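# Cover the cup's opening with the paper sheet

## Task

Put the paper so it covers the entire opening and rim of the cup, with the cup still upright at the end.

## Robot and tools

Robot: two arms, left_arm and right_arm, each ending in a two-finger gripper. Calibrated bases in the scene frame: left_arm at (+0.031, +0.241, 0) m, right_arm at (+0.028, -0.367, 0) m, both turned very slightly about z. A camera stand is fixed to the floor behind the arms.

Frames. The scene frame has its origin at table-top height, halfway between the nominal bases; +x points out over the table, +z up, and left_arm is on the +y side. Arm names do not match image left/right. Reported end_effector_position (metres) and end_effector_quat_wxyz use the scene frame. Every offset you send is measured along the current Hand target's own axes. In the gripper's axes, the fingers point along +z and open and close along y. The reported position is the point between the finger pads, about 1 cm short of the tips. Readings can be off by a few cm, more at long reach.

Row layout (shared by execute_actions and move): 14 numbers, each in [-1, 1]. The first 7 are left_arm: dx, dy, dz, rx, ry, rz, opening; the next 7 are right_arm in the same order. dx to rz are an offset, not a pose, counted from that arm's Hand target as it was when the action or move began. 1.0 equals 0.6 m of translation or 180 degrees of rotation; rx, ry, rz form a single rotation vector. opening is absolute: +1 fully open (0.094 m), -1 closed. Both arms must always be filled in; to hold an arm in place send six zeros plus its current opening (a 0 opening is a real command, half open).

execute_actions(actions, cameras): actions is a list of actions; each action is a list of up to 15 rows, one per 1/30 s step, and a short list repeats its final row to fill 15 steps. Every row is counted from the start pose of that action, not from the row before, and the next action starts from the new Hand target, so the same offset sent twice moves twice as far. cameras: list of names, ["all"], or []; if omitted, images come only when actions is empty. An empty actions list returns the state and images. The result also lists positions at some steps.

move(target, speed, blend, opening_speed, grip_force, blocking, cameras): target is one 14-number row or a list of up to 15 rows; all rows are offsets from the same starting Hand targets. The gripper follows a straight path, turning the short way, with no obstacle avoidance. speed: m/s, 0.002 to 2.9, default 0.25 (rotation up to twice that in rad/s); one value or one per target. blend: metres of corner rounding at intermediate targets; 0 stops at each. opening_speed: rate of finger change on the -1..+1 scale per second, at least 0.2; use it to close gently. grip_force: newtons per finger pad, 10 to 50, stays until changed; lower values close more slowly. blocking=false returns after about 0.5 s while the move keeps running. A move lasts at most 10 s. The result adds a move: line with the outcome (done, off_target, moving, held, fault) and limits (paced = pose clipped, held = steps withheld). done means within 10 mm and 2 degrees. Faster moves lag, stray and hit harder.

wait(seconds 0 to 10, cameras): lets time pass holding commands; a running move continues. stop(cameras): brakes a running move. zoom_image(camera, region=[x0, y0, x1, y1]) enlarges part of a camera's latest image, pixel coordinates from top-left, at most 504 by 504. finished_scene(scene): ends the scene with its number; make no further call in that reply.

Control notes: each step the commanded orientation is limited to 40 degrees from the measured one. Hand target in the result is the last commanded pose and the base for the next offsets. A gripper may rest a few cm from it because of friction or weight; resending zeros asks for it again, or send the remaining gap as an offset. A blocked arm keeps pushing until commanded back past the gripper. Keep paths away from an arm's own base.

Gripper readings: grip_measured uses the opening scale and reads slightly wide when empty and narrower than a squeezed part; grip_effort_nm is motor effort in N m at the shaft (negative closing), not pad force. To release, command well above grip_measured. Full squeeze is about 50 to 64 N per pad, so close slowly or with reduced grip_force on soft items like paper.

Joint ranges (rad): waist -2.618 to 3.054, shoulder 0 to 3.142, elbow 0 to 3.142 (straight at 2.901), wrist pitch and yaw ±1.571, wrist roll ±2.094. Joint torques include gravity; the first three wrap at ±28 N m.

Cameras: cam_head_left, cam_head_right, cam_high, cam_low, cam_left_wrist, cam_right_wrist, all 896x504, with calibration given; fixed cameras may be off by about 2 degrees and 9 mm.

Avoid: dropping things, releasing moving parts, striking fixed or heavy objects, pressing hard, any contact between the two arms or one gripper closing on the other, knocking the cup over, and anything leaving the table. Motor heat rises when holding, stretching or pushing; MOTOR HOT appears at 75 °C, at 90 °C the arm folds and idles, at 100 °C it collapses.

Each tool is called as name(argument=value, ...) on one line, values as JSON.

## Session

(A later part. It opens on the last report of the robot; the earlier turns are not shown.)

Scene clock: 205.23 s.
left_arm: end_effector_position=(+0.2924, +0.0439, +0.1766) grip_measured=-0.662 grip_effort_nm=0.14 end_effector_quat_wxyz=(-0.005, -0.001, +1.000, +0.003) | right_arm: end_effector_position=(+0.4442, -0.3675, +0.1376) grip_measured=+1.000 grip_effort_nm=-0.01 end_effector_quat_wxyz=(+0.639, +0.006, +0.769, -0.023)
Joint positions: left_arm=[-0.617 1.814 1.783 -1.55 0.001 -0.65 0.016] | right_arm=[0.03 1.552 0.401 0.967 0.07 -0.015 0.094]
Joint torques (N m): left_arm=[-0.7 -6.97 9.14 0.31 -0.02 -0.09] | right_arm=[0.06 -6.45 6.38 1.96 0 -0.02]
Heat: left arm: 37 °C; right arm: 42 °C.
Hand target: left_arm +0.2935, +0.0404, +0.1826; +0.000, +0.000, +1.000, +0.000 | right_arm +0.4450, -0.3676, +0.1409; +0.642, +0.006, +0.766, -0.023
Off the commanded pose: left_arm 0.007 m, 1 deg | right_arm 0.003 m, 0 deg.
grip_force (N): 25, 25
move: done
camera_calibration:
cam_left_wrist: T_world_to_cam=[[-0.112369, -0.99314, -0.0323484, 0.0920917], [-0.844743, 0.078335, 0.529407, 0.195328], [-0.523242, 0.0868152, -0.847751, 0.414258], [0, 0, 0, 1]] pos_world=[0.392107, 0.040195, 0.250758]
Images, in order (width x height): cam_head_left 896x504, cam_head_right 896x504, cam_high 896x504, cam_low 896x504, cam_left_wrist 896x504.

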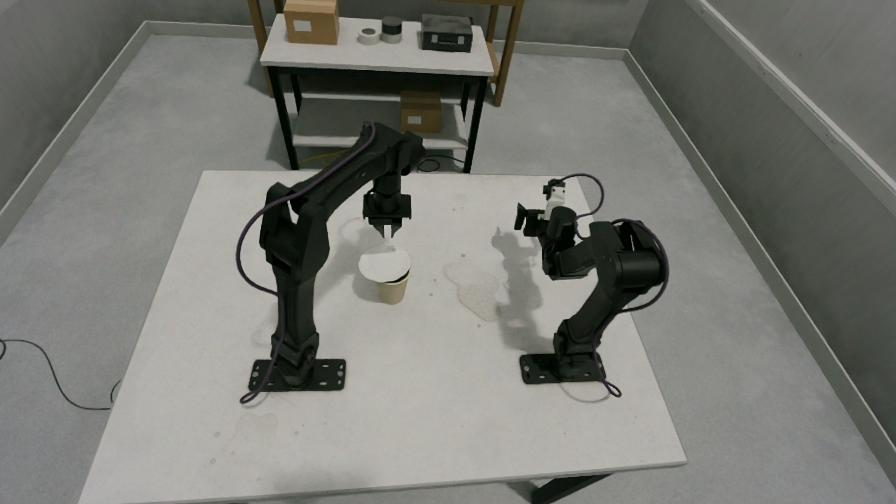

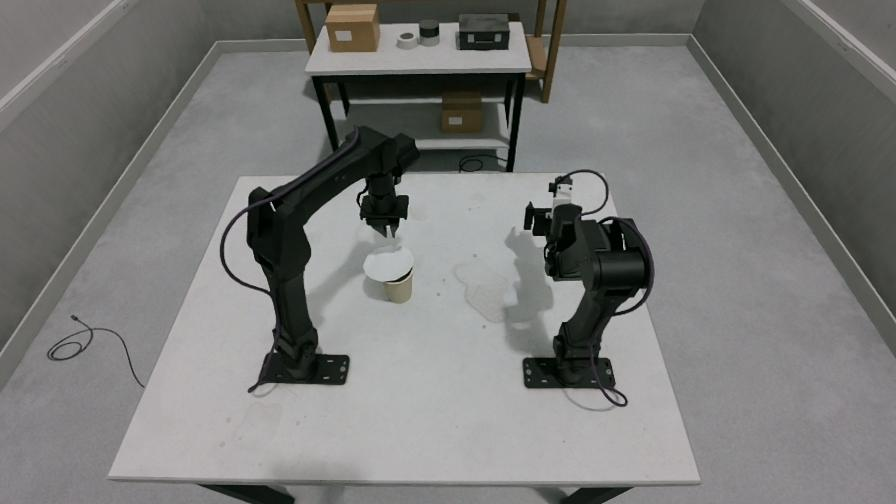

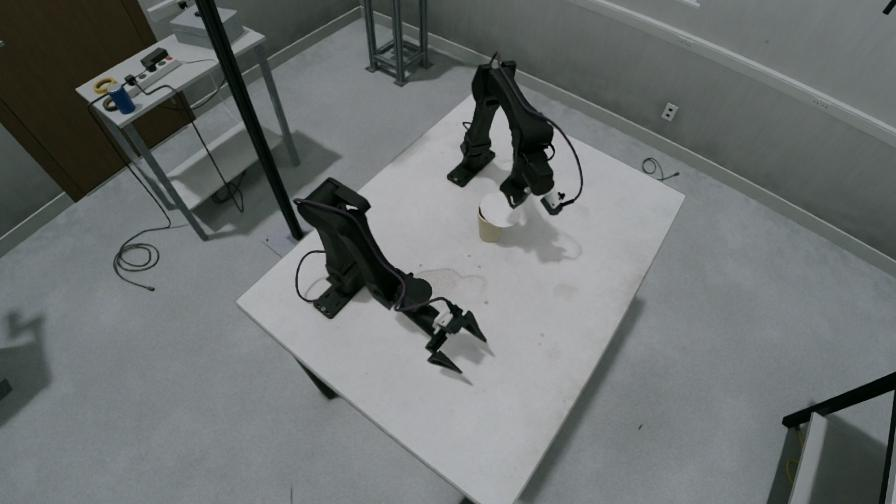

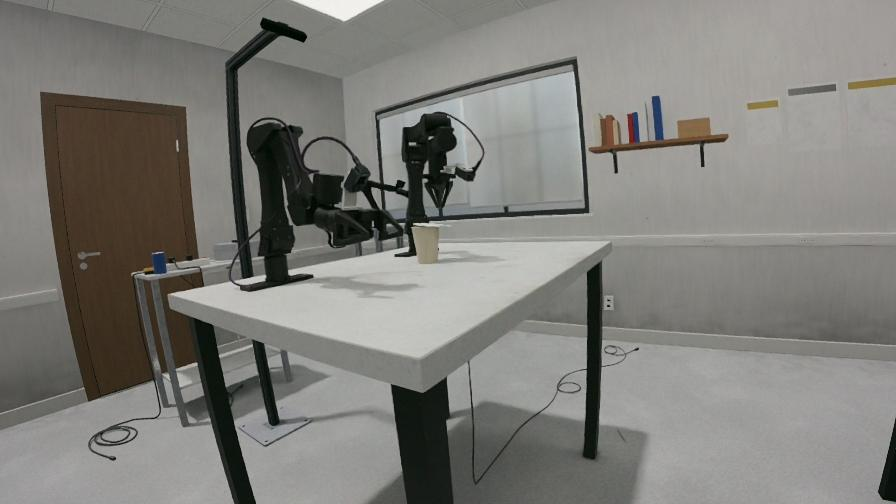

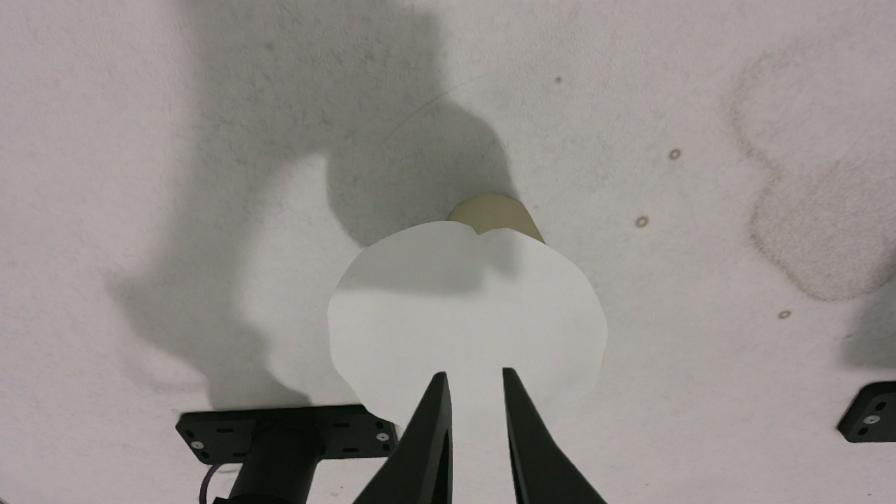

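move(target=[[-0.0192, 0.1377, 0.02, 0, 0, 0, -1, 0, 0, 0, 0, 0, 0, 1], [-0.0192, 0.1377, 0.1235, 0, 0, 0, -1, 0, 0, 0, 0, 0, 0, 1]], speed=0.15, blend=0.01, cameras=["cam_low", "cam_left_wrist", "cam_head_right", "cam_head_left"])

zoom_image(camera="cam_low", region=[380, 180, 500, 270])

zoom_image(camera="cam_head_right", region=[310, 200, 470, 310])

zoom_image(camera="cam_head_left", region=[310, 200, 470, 310])

Scene clock: 225.27 s.
left_arm: end_effector_position=(+0.3036, +0.1221, +0.1073) grip_measured=-0.995 grip_effort_nm=-0.24 end_effector_quat_wxyz=(-0.012, -0.001, +1.000, +0.004) | right_arm: end_effector_position=(+0.4442, -0.3675, +0.1376) grip_measured=+1.000 grip_effort_nm=-0.01 end_effector_quat_wxyz=(+0.639, +0.006, +0.769, -0.023)
Joint positions: left_arm=[-0.382 1.696 1.365 -1.266 0.003 -0.414 0] | right_arm=[0.03 1.552 0.401 0.967 0.07 -0.015 0.094]
Joint torques (N m): left_arm=[0.24 -8.18 4.62 0.68 -0.02 0.02] | right_arm=[0.06 -6.43 6.37 1.96 0 -0.02]
Heat: left arm: 38 °C; right arm: 42 °C.
Hand target: left_arm +0.3053, +0.1230, +0.1085; +0.001, +0.000, +1.000, +0.000 | right_arm +0.4450, -0.3676, +0.1409; +0.642, +0.006, +0.766, -0.023
Off the commanded pose: left_arm 0.002 m, 2 deg | right_arm 0.003 m, 0 deg.
grip_force (N): 25, 25
move: done
camera_calibration:
cam_left_wrist: T_world_to_cam=[[-0.113247, -0.993013, -0.0331564, 0.169142], [-0.836648, 0.0773088, 0.542258, 0.231761], [-0.535906, 0.0891494, -0.839558, 0.357254], [0, 0, 0, 1]] pos_world=[0.404512, 0.118194, 0.179869]
Images, in order (width x height): cam_head_left 896x504, cam_head_right 896x504, cam_low 896x504, cam_left_wrist 896x504.

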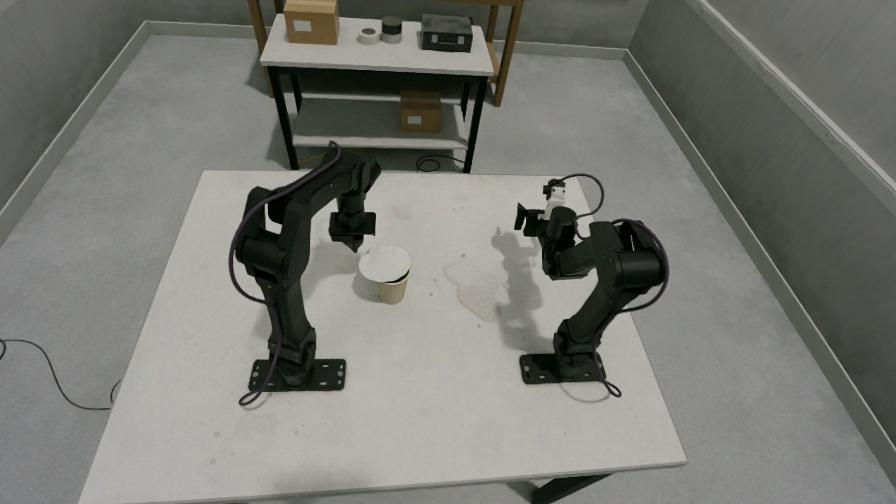

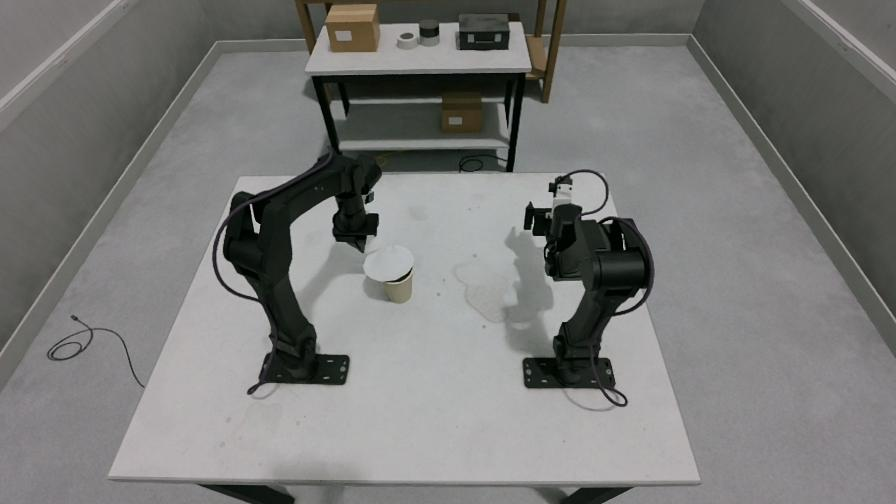

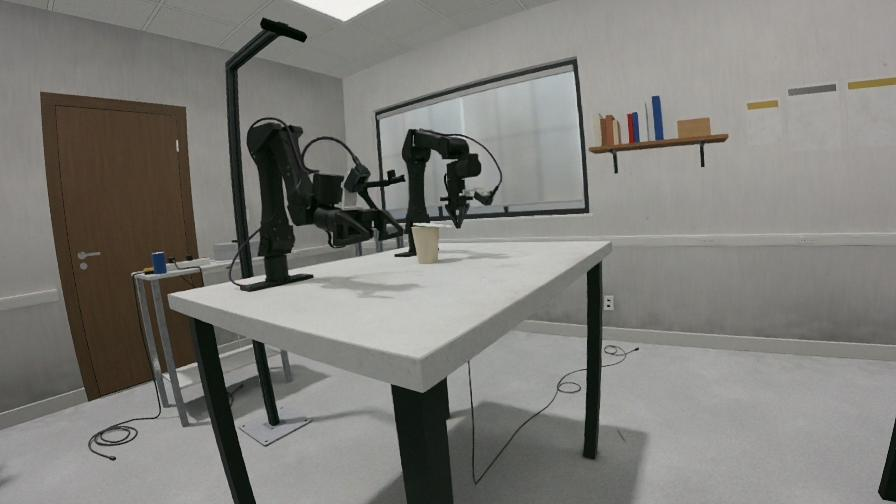

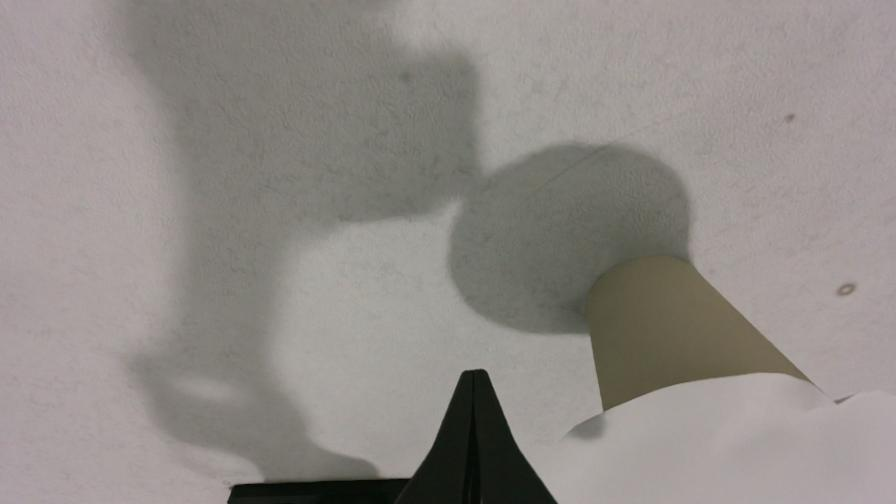

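Scaled by 4.200 from the camera's 896x504 image, which has a finer 1280x720 frame.

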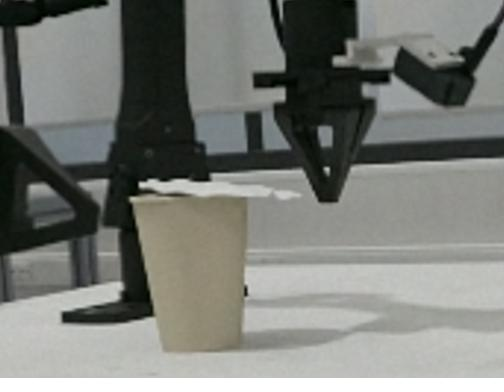

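Scaled by 3.150 from the camera's 896x504 image, which has a finer 1280x720 frame.

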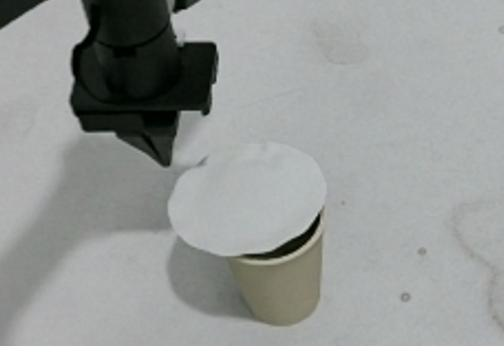

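Scaled by 3.150 from the camera's 896x504 image, which has a finer 1280x720 frame.

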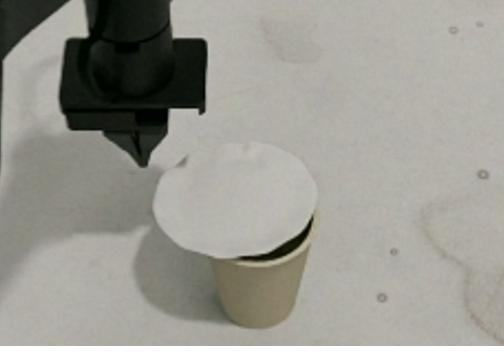

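move(target=[0.036, -0.0583, 0, 0, 0, 0, -1, 0, 0, 0, 0, 0, 0, 1], speed=0.04, cameras=["cam_low", "cam_left_wrist", "cam_head_right", "cam_head_left"])

zoom_image(camera="cam_low", region=[380, 180, 500, 270])

zoom_image(camera="cam_head_right", region=[310, 200, 470, 310])

zoom_image(camera="cam_head_left", region=[310, 200, 470, 310])

Scene clock: 233.83 s.
left_arm: end_effector_position=(+0.2832, +0.0895, +0.1054) grip_measured=-0.995 grip_effort_nm=-0.24 end_effector_quat_wxyz=(-0.014, +0.000, +1.000, +0.007) | right_arm: end_effector_position=(+0.4442, -0.3675, +0.1376) grip_measured=+1.000 grip_effort_nm=-0.01 end_effector_quat_wxyz=(+0.639, +0.006, +0.769, -0.023)
Joint positions: left_arm=[-0.511 1.69 1.351 -1.263 0.003 -0.542 0] | right_arm=[0.03 1.552 0.401 0.967 0.07 -0.015 0.094]
Joint torques (N m): left_arm=[-0.44 -8.59 4.68 0.64 -0.02 -0.08] | right_arm=[0.06 -6.43 6.38 1.95 0 -0.02]
Heat: left arm: 37 °C; right arm: 43 °C.
Hand target: left_arm +0.2837, +0.0881, +0.1085; +0.001, +0.000, +1.000, +0.000 | right_arm +0.4450, -0.3676, +0.1409; +0.642, +0.006, +0.766, -0.023
Off the commanded pose: left_arm 0.003 m, 2 deg | right_arm 0.003 m, 0 deg.
grip_force (N): 25, 25
move: done
camera_calibration:
cam_left_wrist: T_world_to_cam=[[-0.115648, -0.992529, -0.038888, 0.135611], [-0.834264, 0.0758098, 0.546128, 0.217203], [-0.5391, 0.0956017, -0.836798, 0.347673], [0, 0, 0, 1]] pos_world=[0.384318, 0.0848936, 0.177585]
Images, in order (width x height): cam_head_left 896x504, cam_head_right 896x504, cam_low 896x504, cam_left_wrist 896x504.

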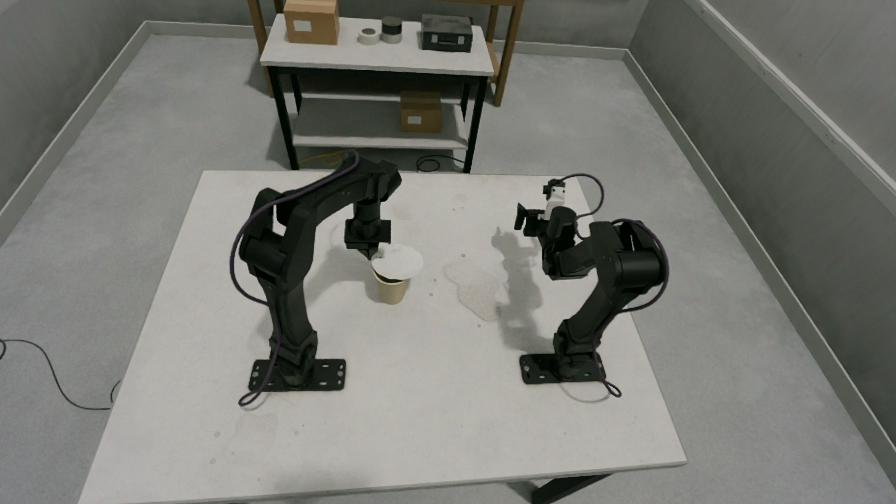

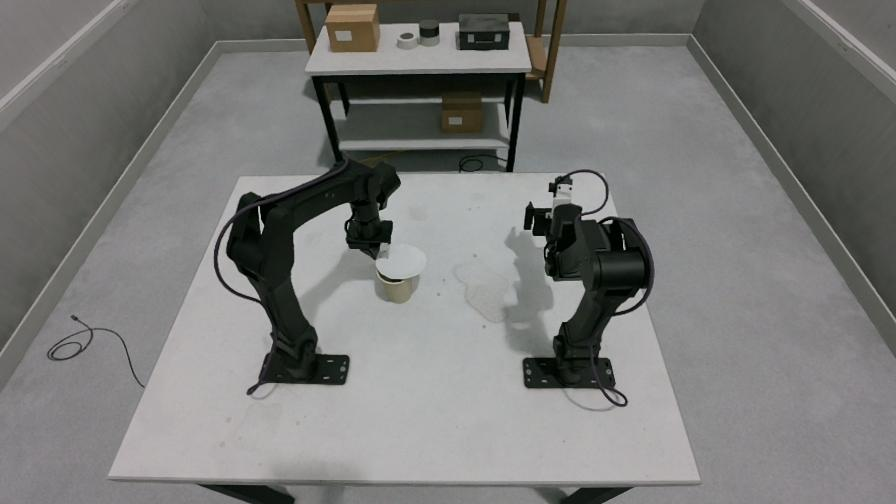

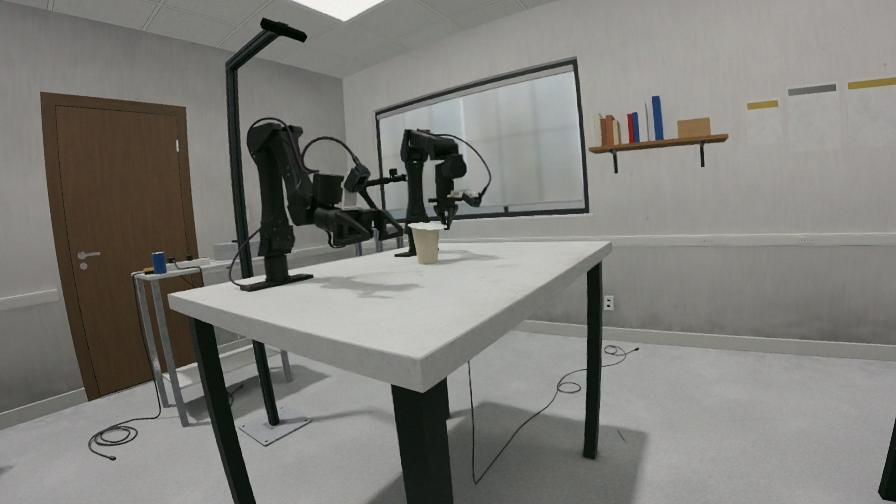

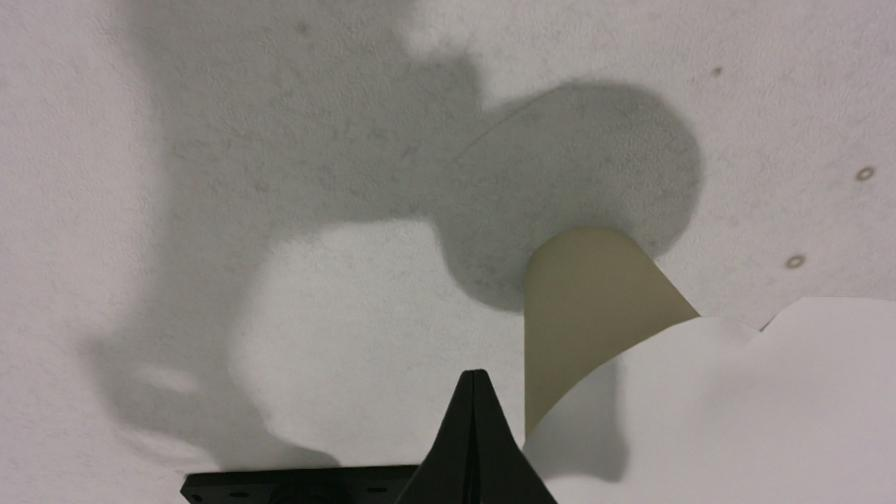

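Scaled by 4.200 from the camera's 896x504 image, which has a finer 1280x720 frame.

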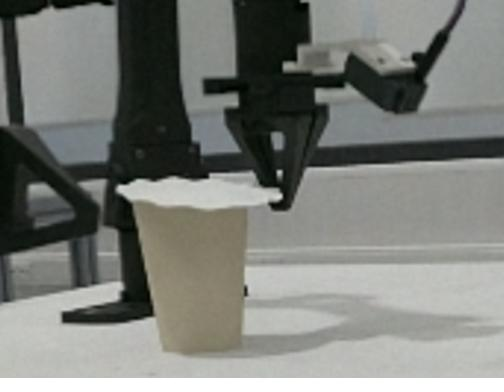

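Scaled by 3.150 from the camera's 896x504 image, which has a finer 1280x720 frame.

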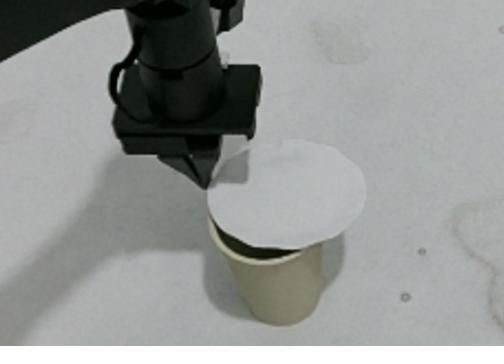

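Scaled by 3.150 from the camera's 896x504 image, which has a finer 1280x720 frame.

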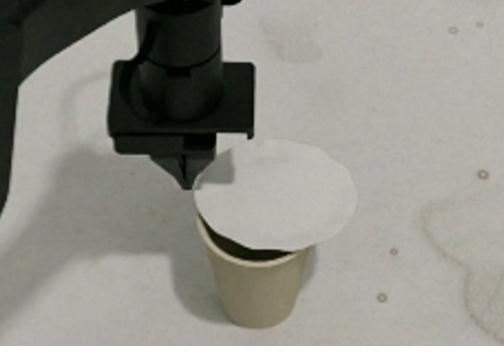

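move(target=[[0, 0, -0.1, 0, 0, 0, -1, 0, 0, 0, 0, 0, 0, 1], [-0.0788, -0.0918, -0.0942, 0, 0, 0, 0.91, 0, 0, 0, 0, 0, 0, 1], [-0.0788, -0.0918, 0.0, 0, 0, 0, 0.91, 0, 0, 0, 0, 0, 0, 1]], speed=0.15, grip_force=50, cameras=["cam_low", "cam_left_wrist", "cam_head_right", "cam_head_left"])

zoom_image(camera="cam_low", region=[380, 180, 500, 270])

zoom_image(camera="cam_head_right", region=[310, 200, 470, 310])

zoom_image(camera="cam_head_left", region=[310, 200, 470, 310])

Scene clock: 266.80 s.
left_arm: end_effector_position=(+0.3305, +0.0348, +0.1094) grip_measured=+0.908 grip_effort_nm=0.13 end_effector_quat_wxyz=(-0.007, +0.000, +1.000, +0.003) | right_arm: end_effector_position=(+0.4442, -0.3675, +0.1376) grip_measured=+1.000 grip_effort_nm=-0.01 end_effector_quat_wxyz=(+0.639, +0.006, +0.769, -0.023)
Joint positions: left_arm=[-0.573 1.941 1.682 -1.326 0.003 -0.605 0.09] | right_arm=[0.03 1.552 0.401 0.967 0.07 -0.015 0.094]
Joint torques (N m): left_arm=[-0.47 -9.31 4.77 0.66 -0.03 -0.09] | right_arm=[0.06 -6.45 6.37 1.96 0 -0.02]
Heat: left arm: 37 °C; right arm: 43 °C.
Hand target: left_arm +0.3309, +0.0330, +0.1085; +0.001, +0.000, +1.000, +0.000 | right_arm +0.4450, -0.3676, +0.1409; +0.642, +0.006, +0.766, -0.023
Off the commanded pose: left_arm 0.002 m, 1 deg | right_arm 0.003 m, 0 deg.
move: done
camera_calibration:
cam_left_wrist: T_world_to_cam=[[-0.11405, -0.992931, -0.032879, 0.0857956], [-0.842339, 0.0790996, 0.533112, 0.262601], [-0.526742, 0.0884965, -0.845406, 0.378796], [0, 0, 0, 1]] pos_world=[0.430512, 0.0308953, 0.183062]
Images, in order (width x height): cam_head_left 896x504, cam_head_right 896x504, cam_low 896x504, cam_left_wrist 896x504.

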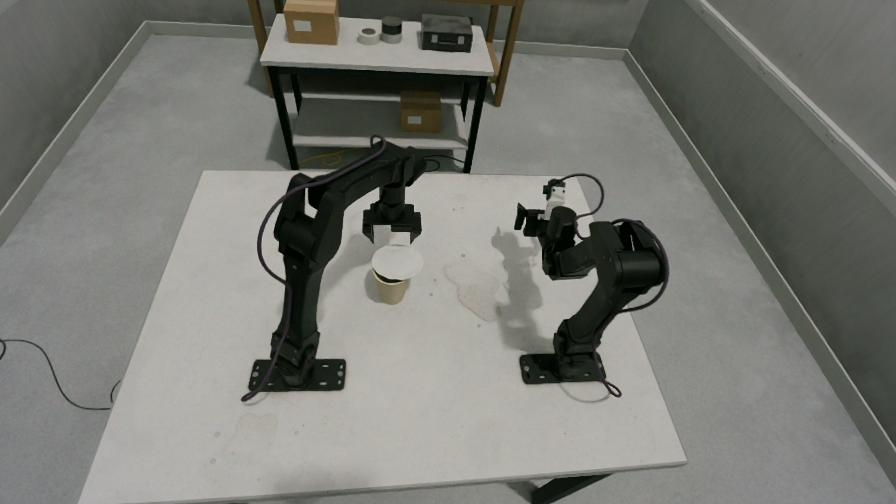

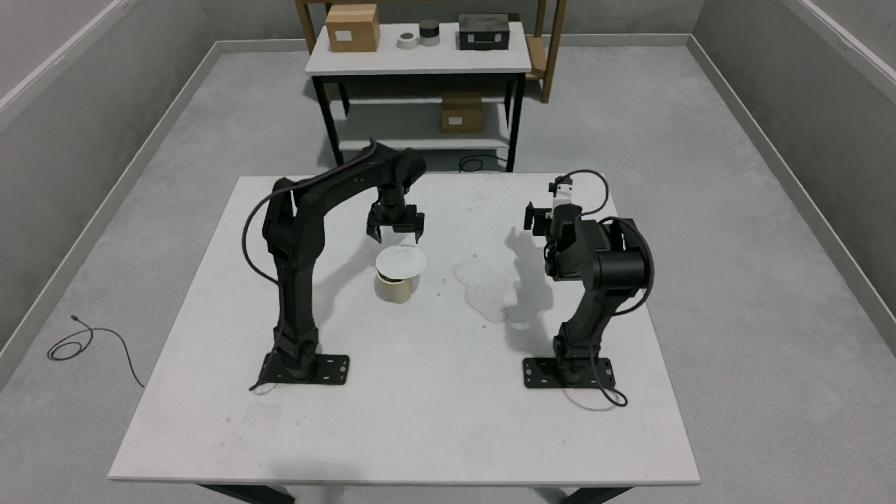

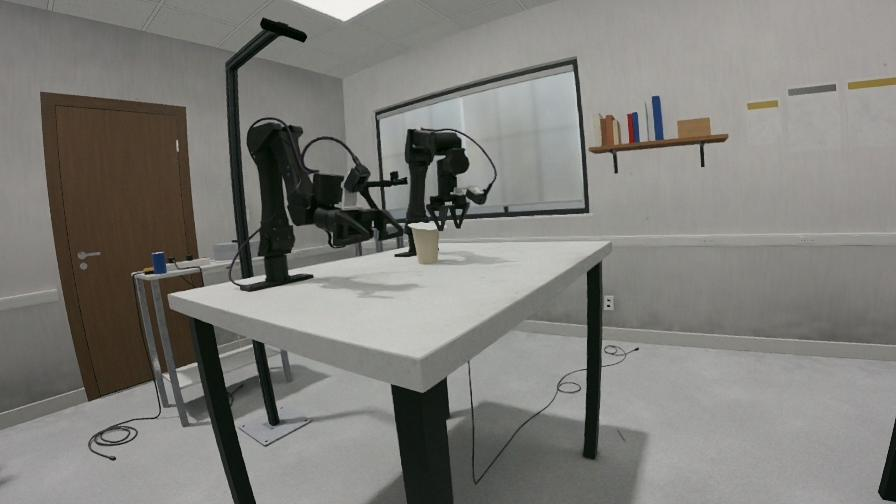

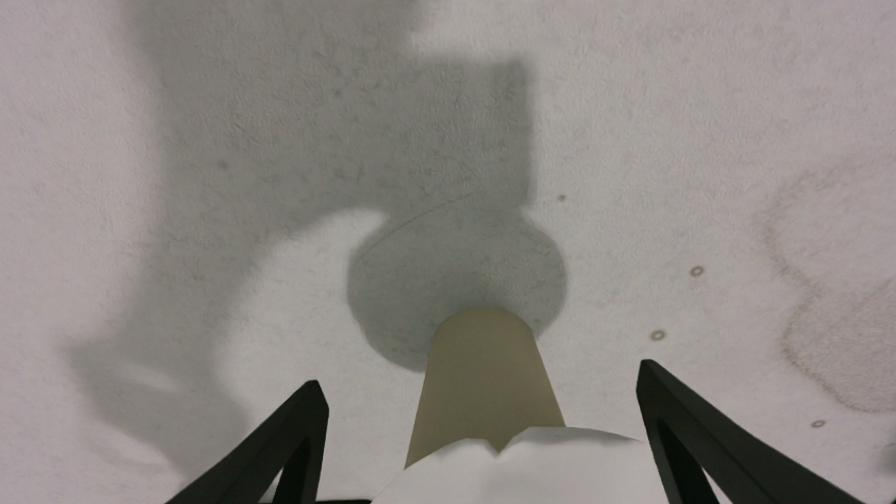

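Scaled by 4.200 from the camera's 896x504 image, which has a finer 1280x720 frame.

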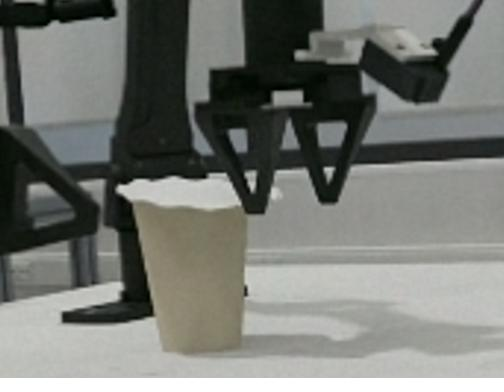

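Scaled by 3.150 from the camera's 896x504 image, which has a finer 1280x720 frame.

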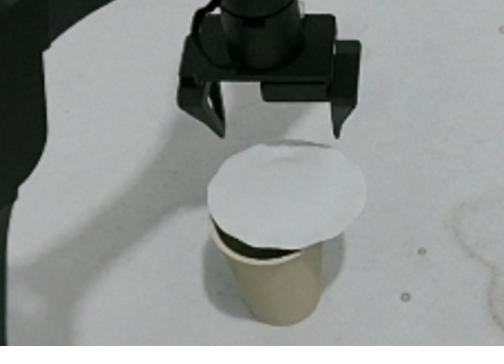

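Scaled by 3.150 from the camera's 896x504 image, which has a finer 1280x720 frame.

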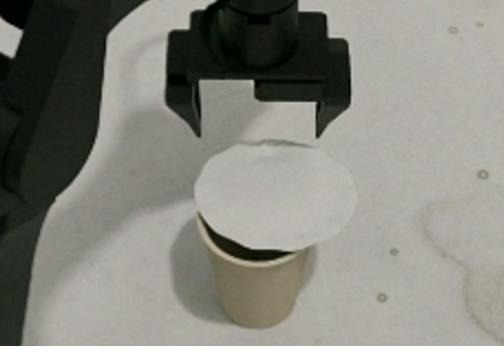

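move(target=[0.0667, 0, 0, 0, 0, 0, 0.91, 0, 0, 0, 0, 0, 0, 1], speed=0.04, cameras=["cam_low", "cam_left_wrist", "cam_head_right", "cam_head_left"])

zoom_image(camera="cam_low", region=[380, 180, 500, 270])

zoom_image(camera="cam_head_right", region=[310, 200, 470, 310])

zoom_image(camera="cam_head_left", region=[310, 200, 470, 310])

Scene clock: 272.57 s.
left_arm: end_effector_position=(+0.2910, +0.0348, +0.1040) grip_measured=+0.908 grip_effort_nm=0.14 end_effector_quat_wxyz=(-0.014, +0.000, +1.000, +0.009) | right_arm: end_effector_position=(+0.4442, -0.3675, +0.1376) grip_measured=+1.000 grip_effort_nm=-0.01 end_effector_quat_wxyz=(+0.639, +0.006, +0.769, -0.023)
Joint positions: left_arm=[-0.641 1.835 1.519 -1.288 0.003 -0.672 0.09] | right_arm=[0.03 1.552 0.401 0.967 0.07 -0.015 0.094]
Joint torques (N m): left_arm=[-0.57 -10.02 4.63 0.62 -0.02 -0.07] | right_arm=[0.06 -6.45 6.39 1.96 0 -0.02]
Heat: left arm: 36 °C; right arm: 43 °C.
Hand target: left_arm +0.2909, +0.0329, +0.1085; +0.000, +0.000, +1.000, +0.000 | right_arm +0.4450, -0.3676, +0.1409; +0.642, +0.006, +0.766, -0.023
Off the commanded pose: left_arm 0.005 m, 2 deg | right_arm 0.003 m, 0 deg.
move: done
camera_calibration:
cam_left_wrist: T_world_to_cam=[[-0.114606, -0.992465, -0.0433417, 0.0824334], [-0.835013, 0.0726052, 0.545418, 0.229], [-0.538162, 0.0986991, -0.837043, 0.355563], [0, 0, 0, 1]] pos_world=[0.392016, 0.030092, 0.176294]
Images, in order (width x height): cam_head_left 896x504, cam_head_right 896x504, cam_low 896x504, cam_left_wrist 896x504.

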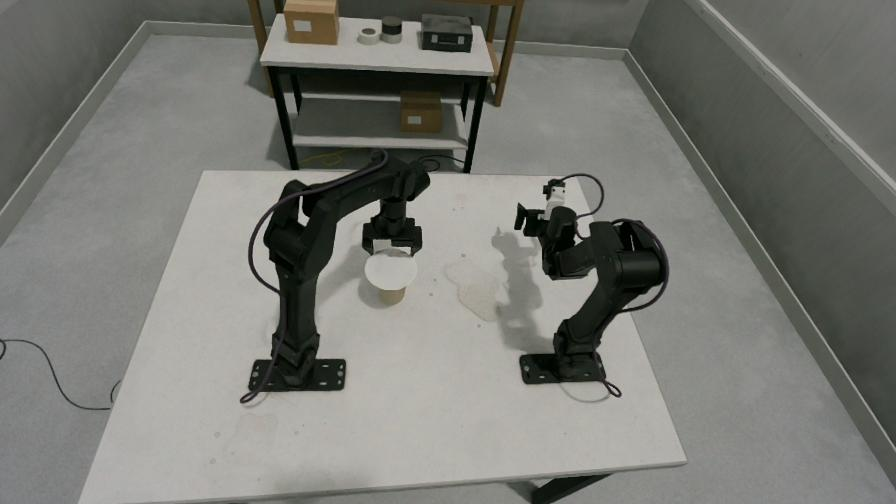

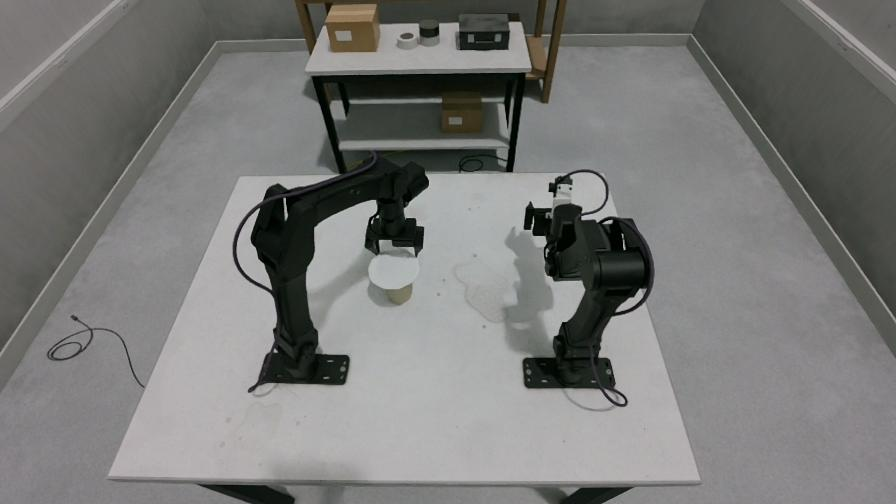

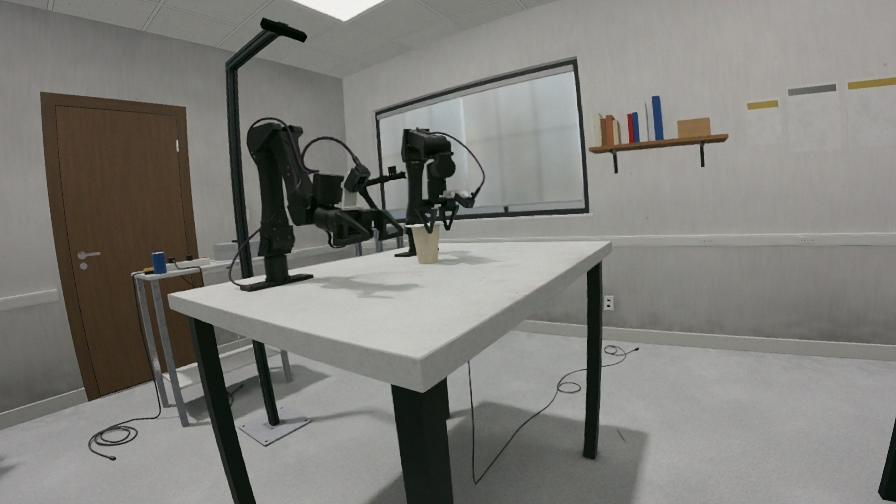

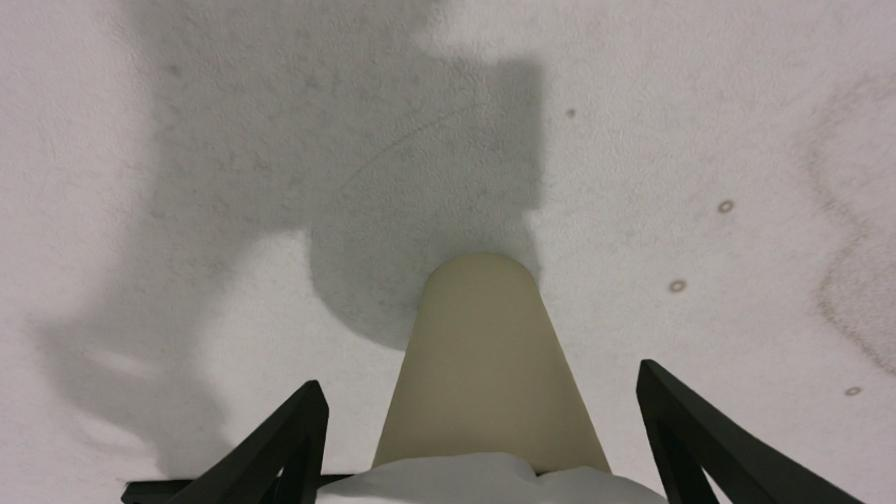

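Scaled by 4.200 from the camera's 896x504 image, which has a finer 1280x720 frame.

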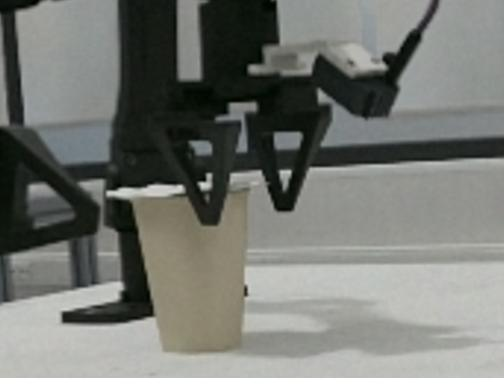

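Scaled by 3.150 from the camera's 896x504 image, which has a finer 1280x720 frame.

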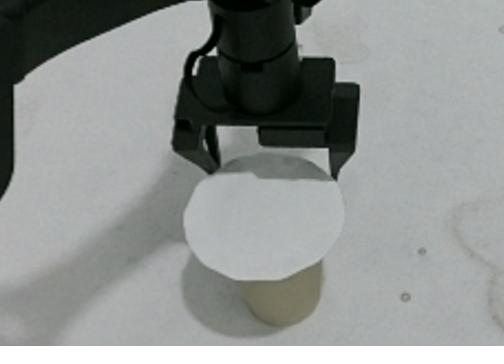

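Scaled by 3.150 from the camera's 896x504 image, which has a finer 1280x720 frame.

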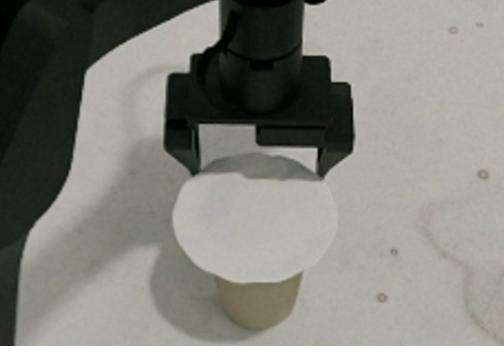

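move(target=[[-0.05, 0, 0, 0, 0, 0, 0.91, 0, 0, 0, 0, 0, 0, 1], [-0.06, 0, -0.1333, 0, 0, 0, 0.91, 0, 0, 0, 0, 0, 0, 1]], speed=0.08, blend=0.01, cameras=["cam_low", "cam_left_wrist", "cam_head_right", "cam_head_left", "cam_high"])

zoom_image(camera="cam_low", region=[380, 180, 480, 270])

zoom_image(camera="cam_head_right", region=[340, 220, 450, 310])

zoom_image(camera="cam_head_left", region=[340, 220, 450, 310])

zoom_image(camera="cam_high", region=[430, 150, 550, 260])

Scene clock: 279.90 s.
left_arm: end_effector_position=(+0.3233, +0.0319, +0.1773) grip_measured=+0.908 grip_effort_nm=0.14 end_effector_quat_wxyz=(+0.006, +0.001, +1.000, -0.006) | right_arm: end_effector_position=(+0.4442, -0.3675, +0.1376) grip_measured=+1.000 grip_effort_nm=-0.01 end_effector_quat_wxyz=(+0.639, +0.006, +0.769, -0.023)
Joint positions: left_arm=[-0.591 1.922 1.927 -1.559 0.003 -0.621 0.09] | right_arm=[0.03 1.552 0.401 0.967 0.07 -0.015 0.094]
Joint torques (N m): left_arm=[0.49 -8.88 9.25 0.37 -0.02 0.01] | right_arm=[0.05 -6.43 6.37 1.96 0 -0.02]
Heat: left arm: 36 °C; right arm: 43 °C.
Hand target: left_arm +0.3268, +0.0330, +0.1885; +0.000, +0.000, +1.000, +0.000 | right_arm +0.4450, -0.3676, +0.1409; +0.642, +0.006, +0.766, -0.023
Off the commanded pose: left_arm 0.012 m, 1 deg | right_arm 0.003 m, 0 deg.
joint sent to its limit (left arm) — joint 4 (wrist pitch), lower limit. The joint targets still meet the commanded pose.
move: off_target (left_arm)
camera_calibration:
cam_left_wrist: T_world_to_cam=[[-0.114951, -0.993213, -0.0177262, 0.0820384], [-0.855665, 0.0899357, 0.509655, 0.228695], [-0.504602, 0.0737531, -0.860196, 0.428639], [0, 0, 0, 1]] pos_world=[0.421409, 0.0293002, 0.253612]
Images, in order (width x height): cam_head_left 896x504, cam_head_right 896x504, cam_high 896x504, cam_low 896x504, cam_left_wrist 896x504.

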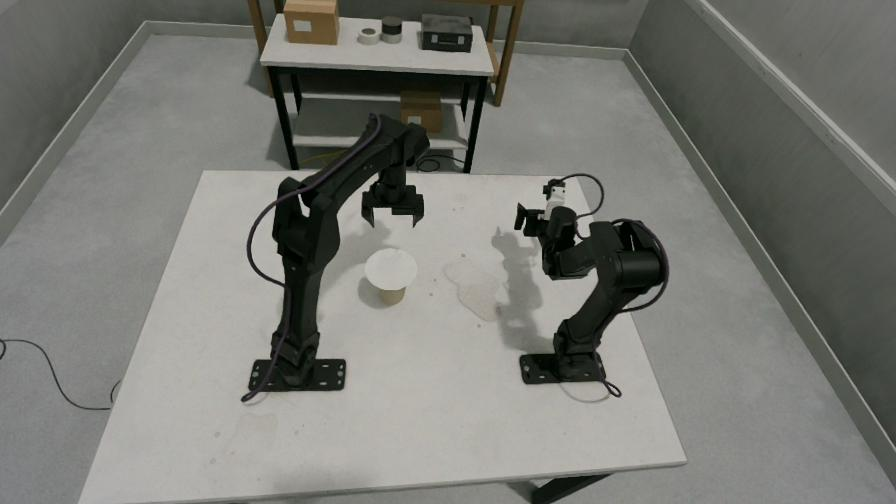

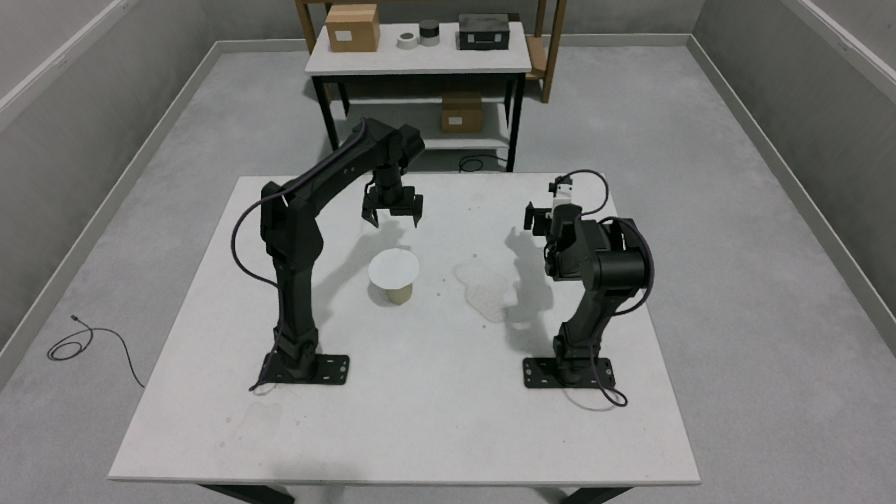

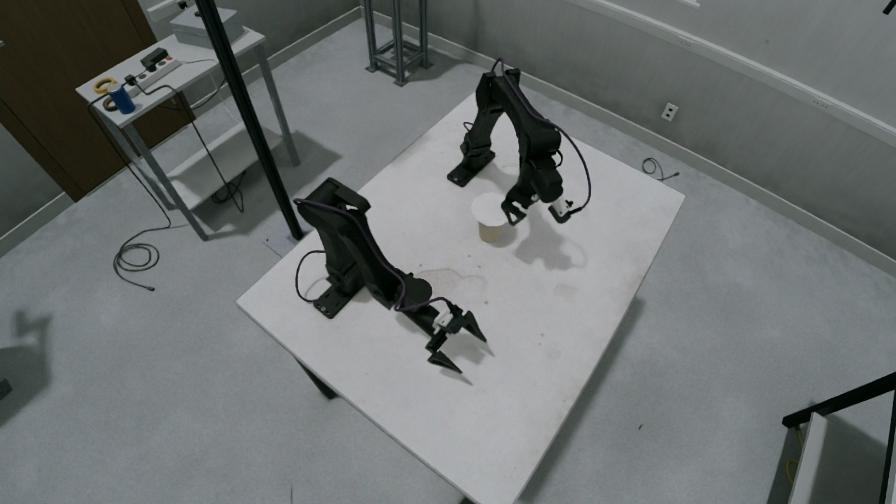

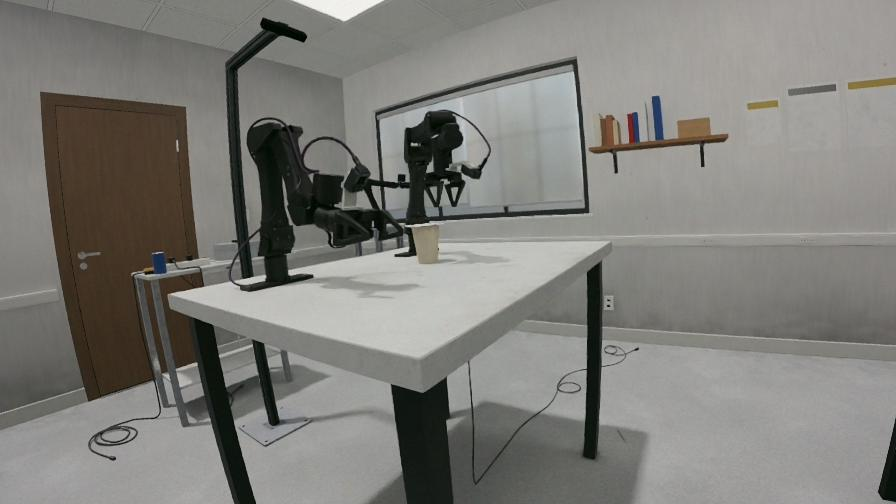

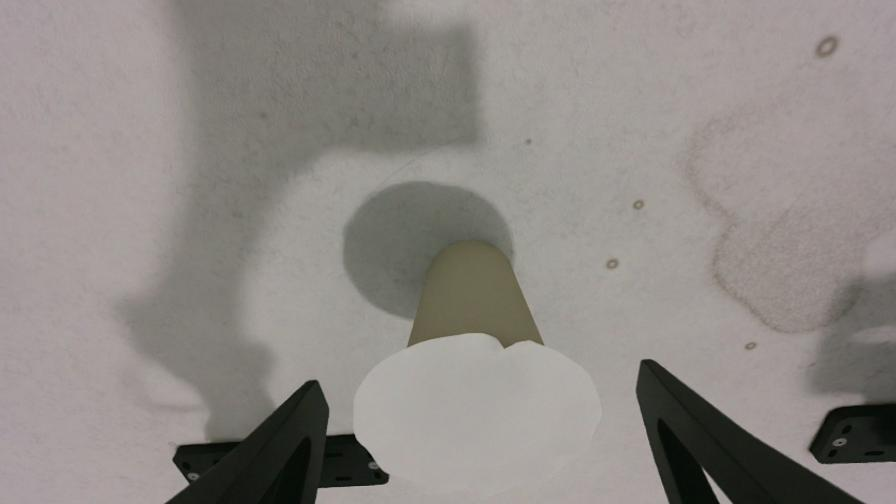

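Scaled by 5.040 from the camera's 896x504 image, which has a finer 1280x720 frame.

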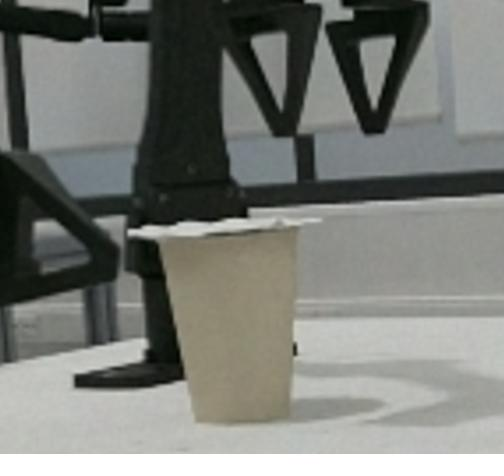

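Scaled by 4.582 from the camera's 896x504 image, which has a finer 1280x720 frame.

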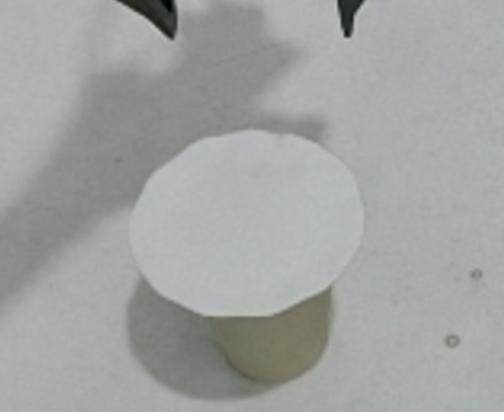

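Scaled by 4.582 from the camera's 896x504 image, which has a finer 1280x720 frame.

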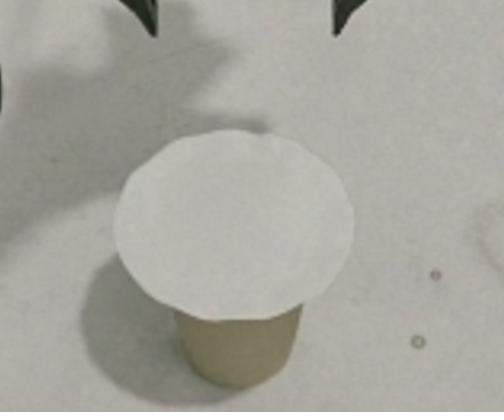

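Scaled by 4.200 from the camera's 896x504 image, which has a finer 1280x720 frame.

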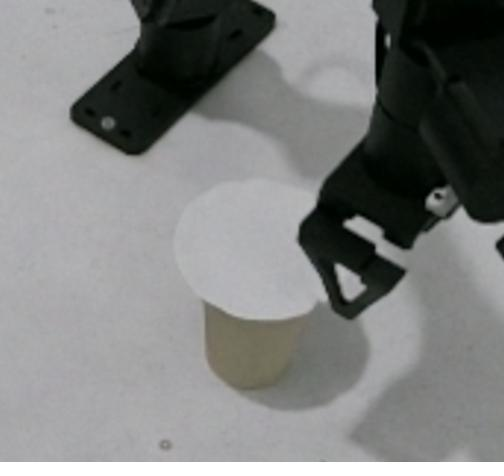

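finished_scene(scene=2)

The scene is finished: the task was done.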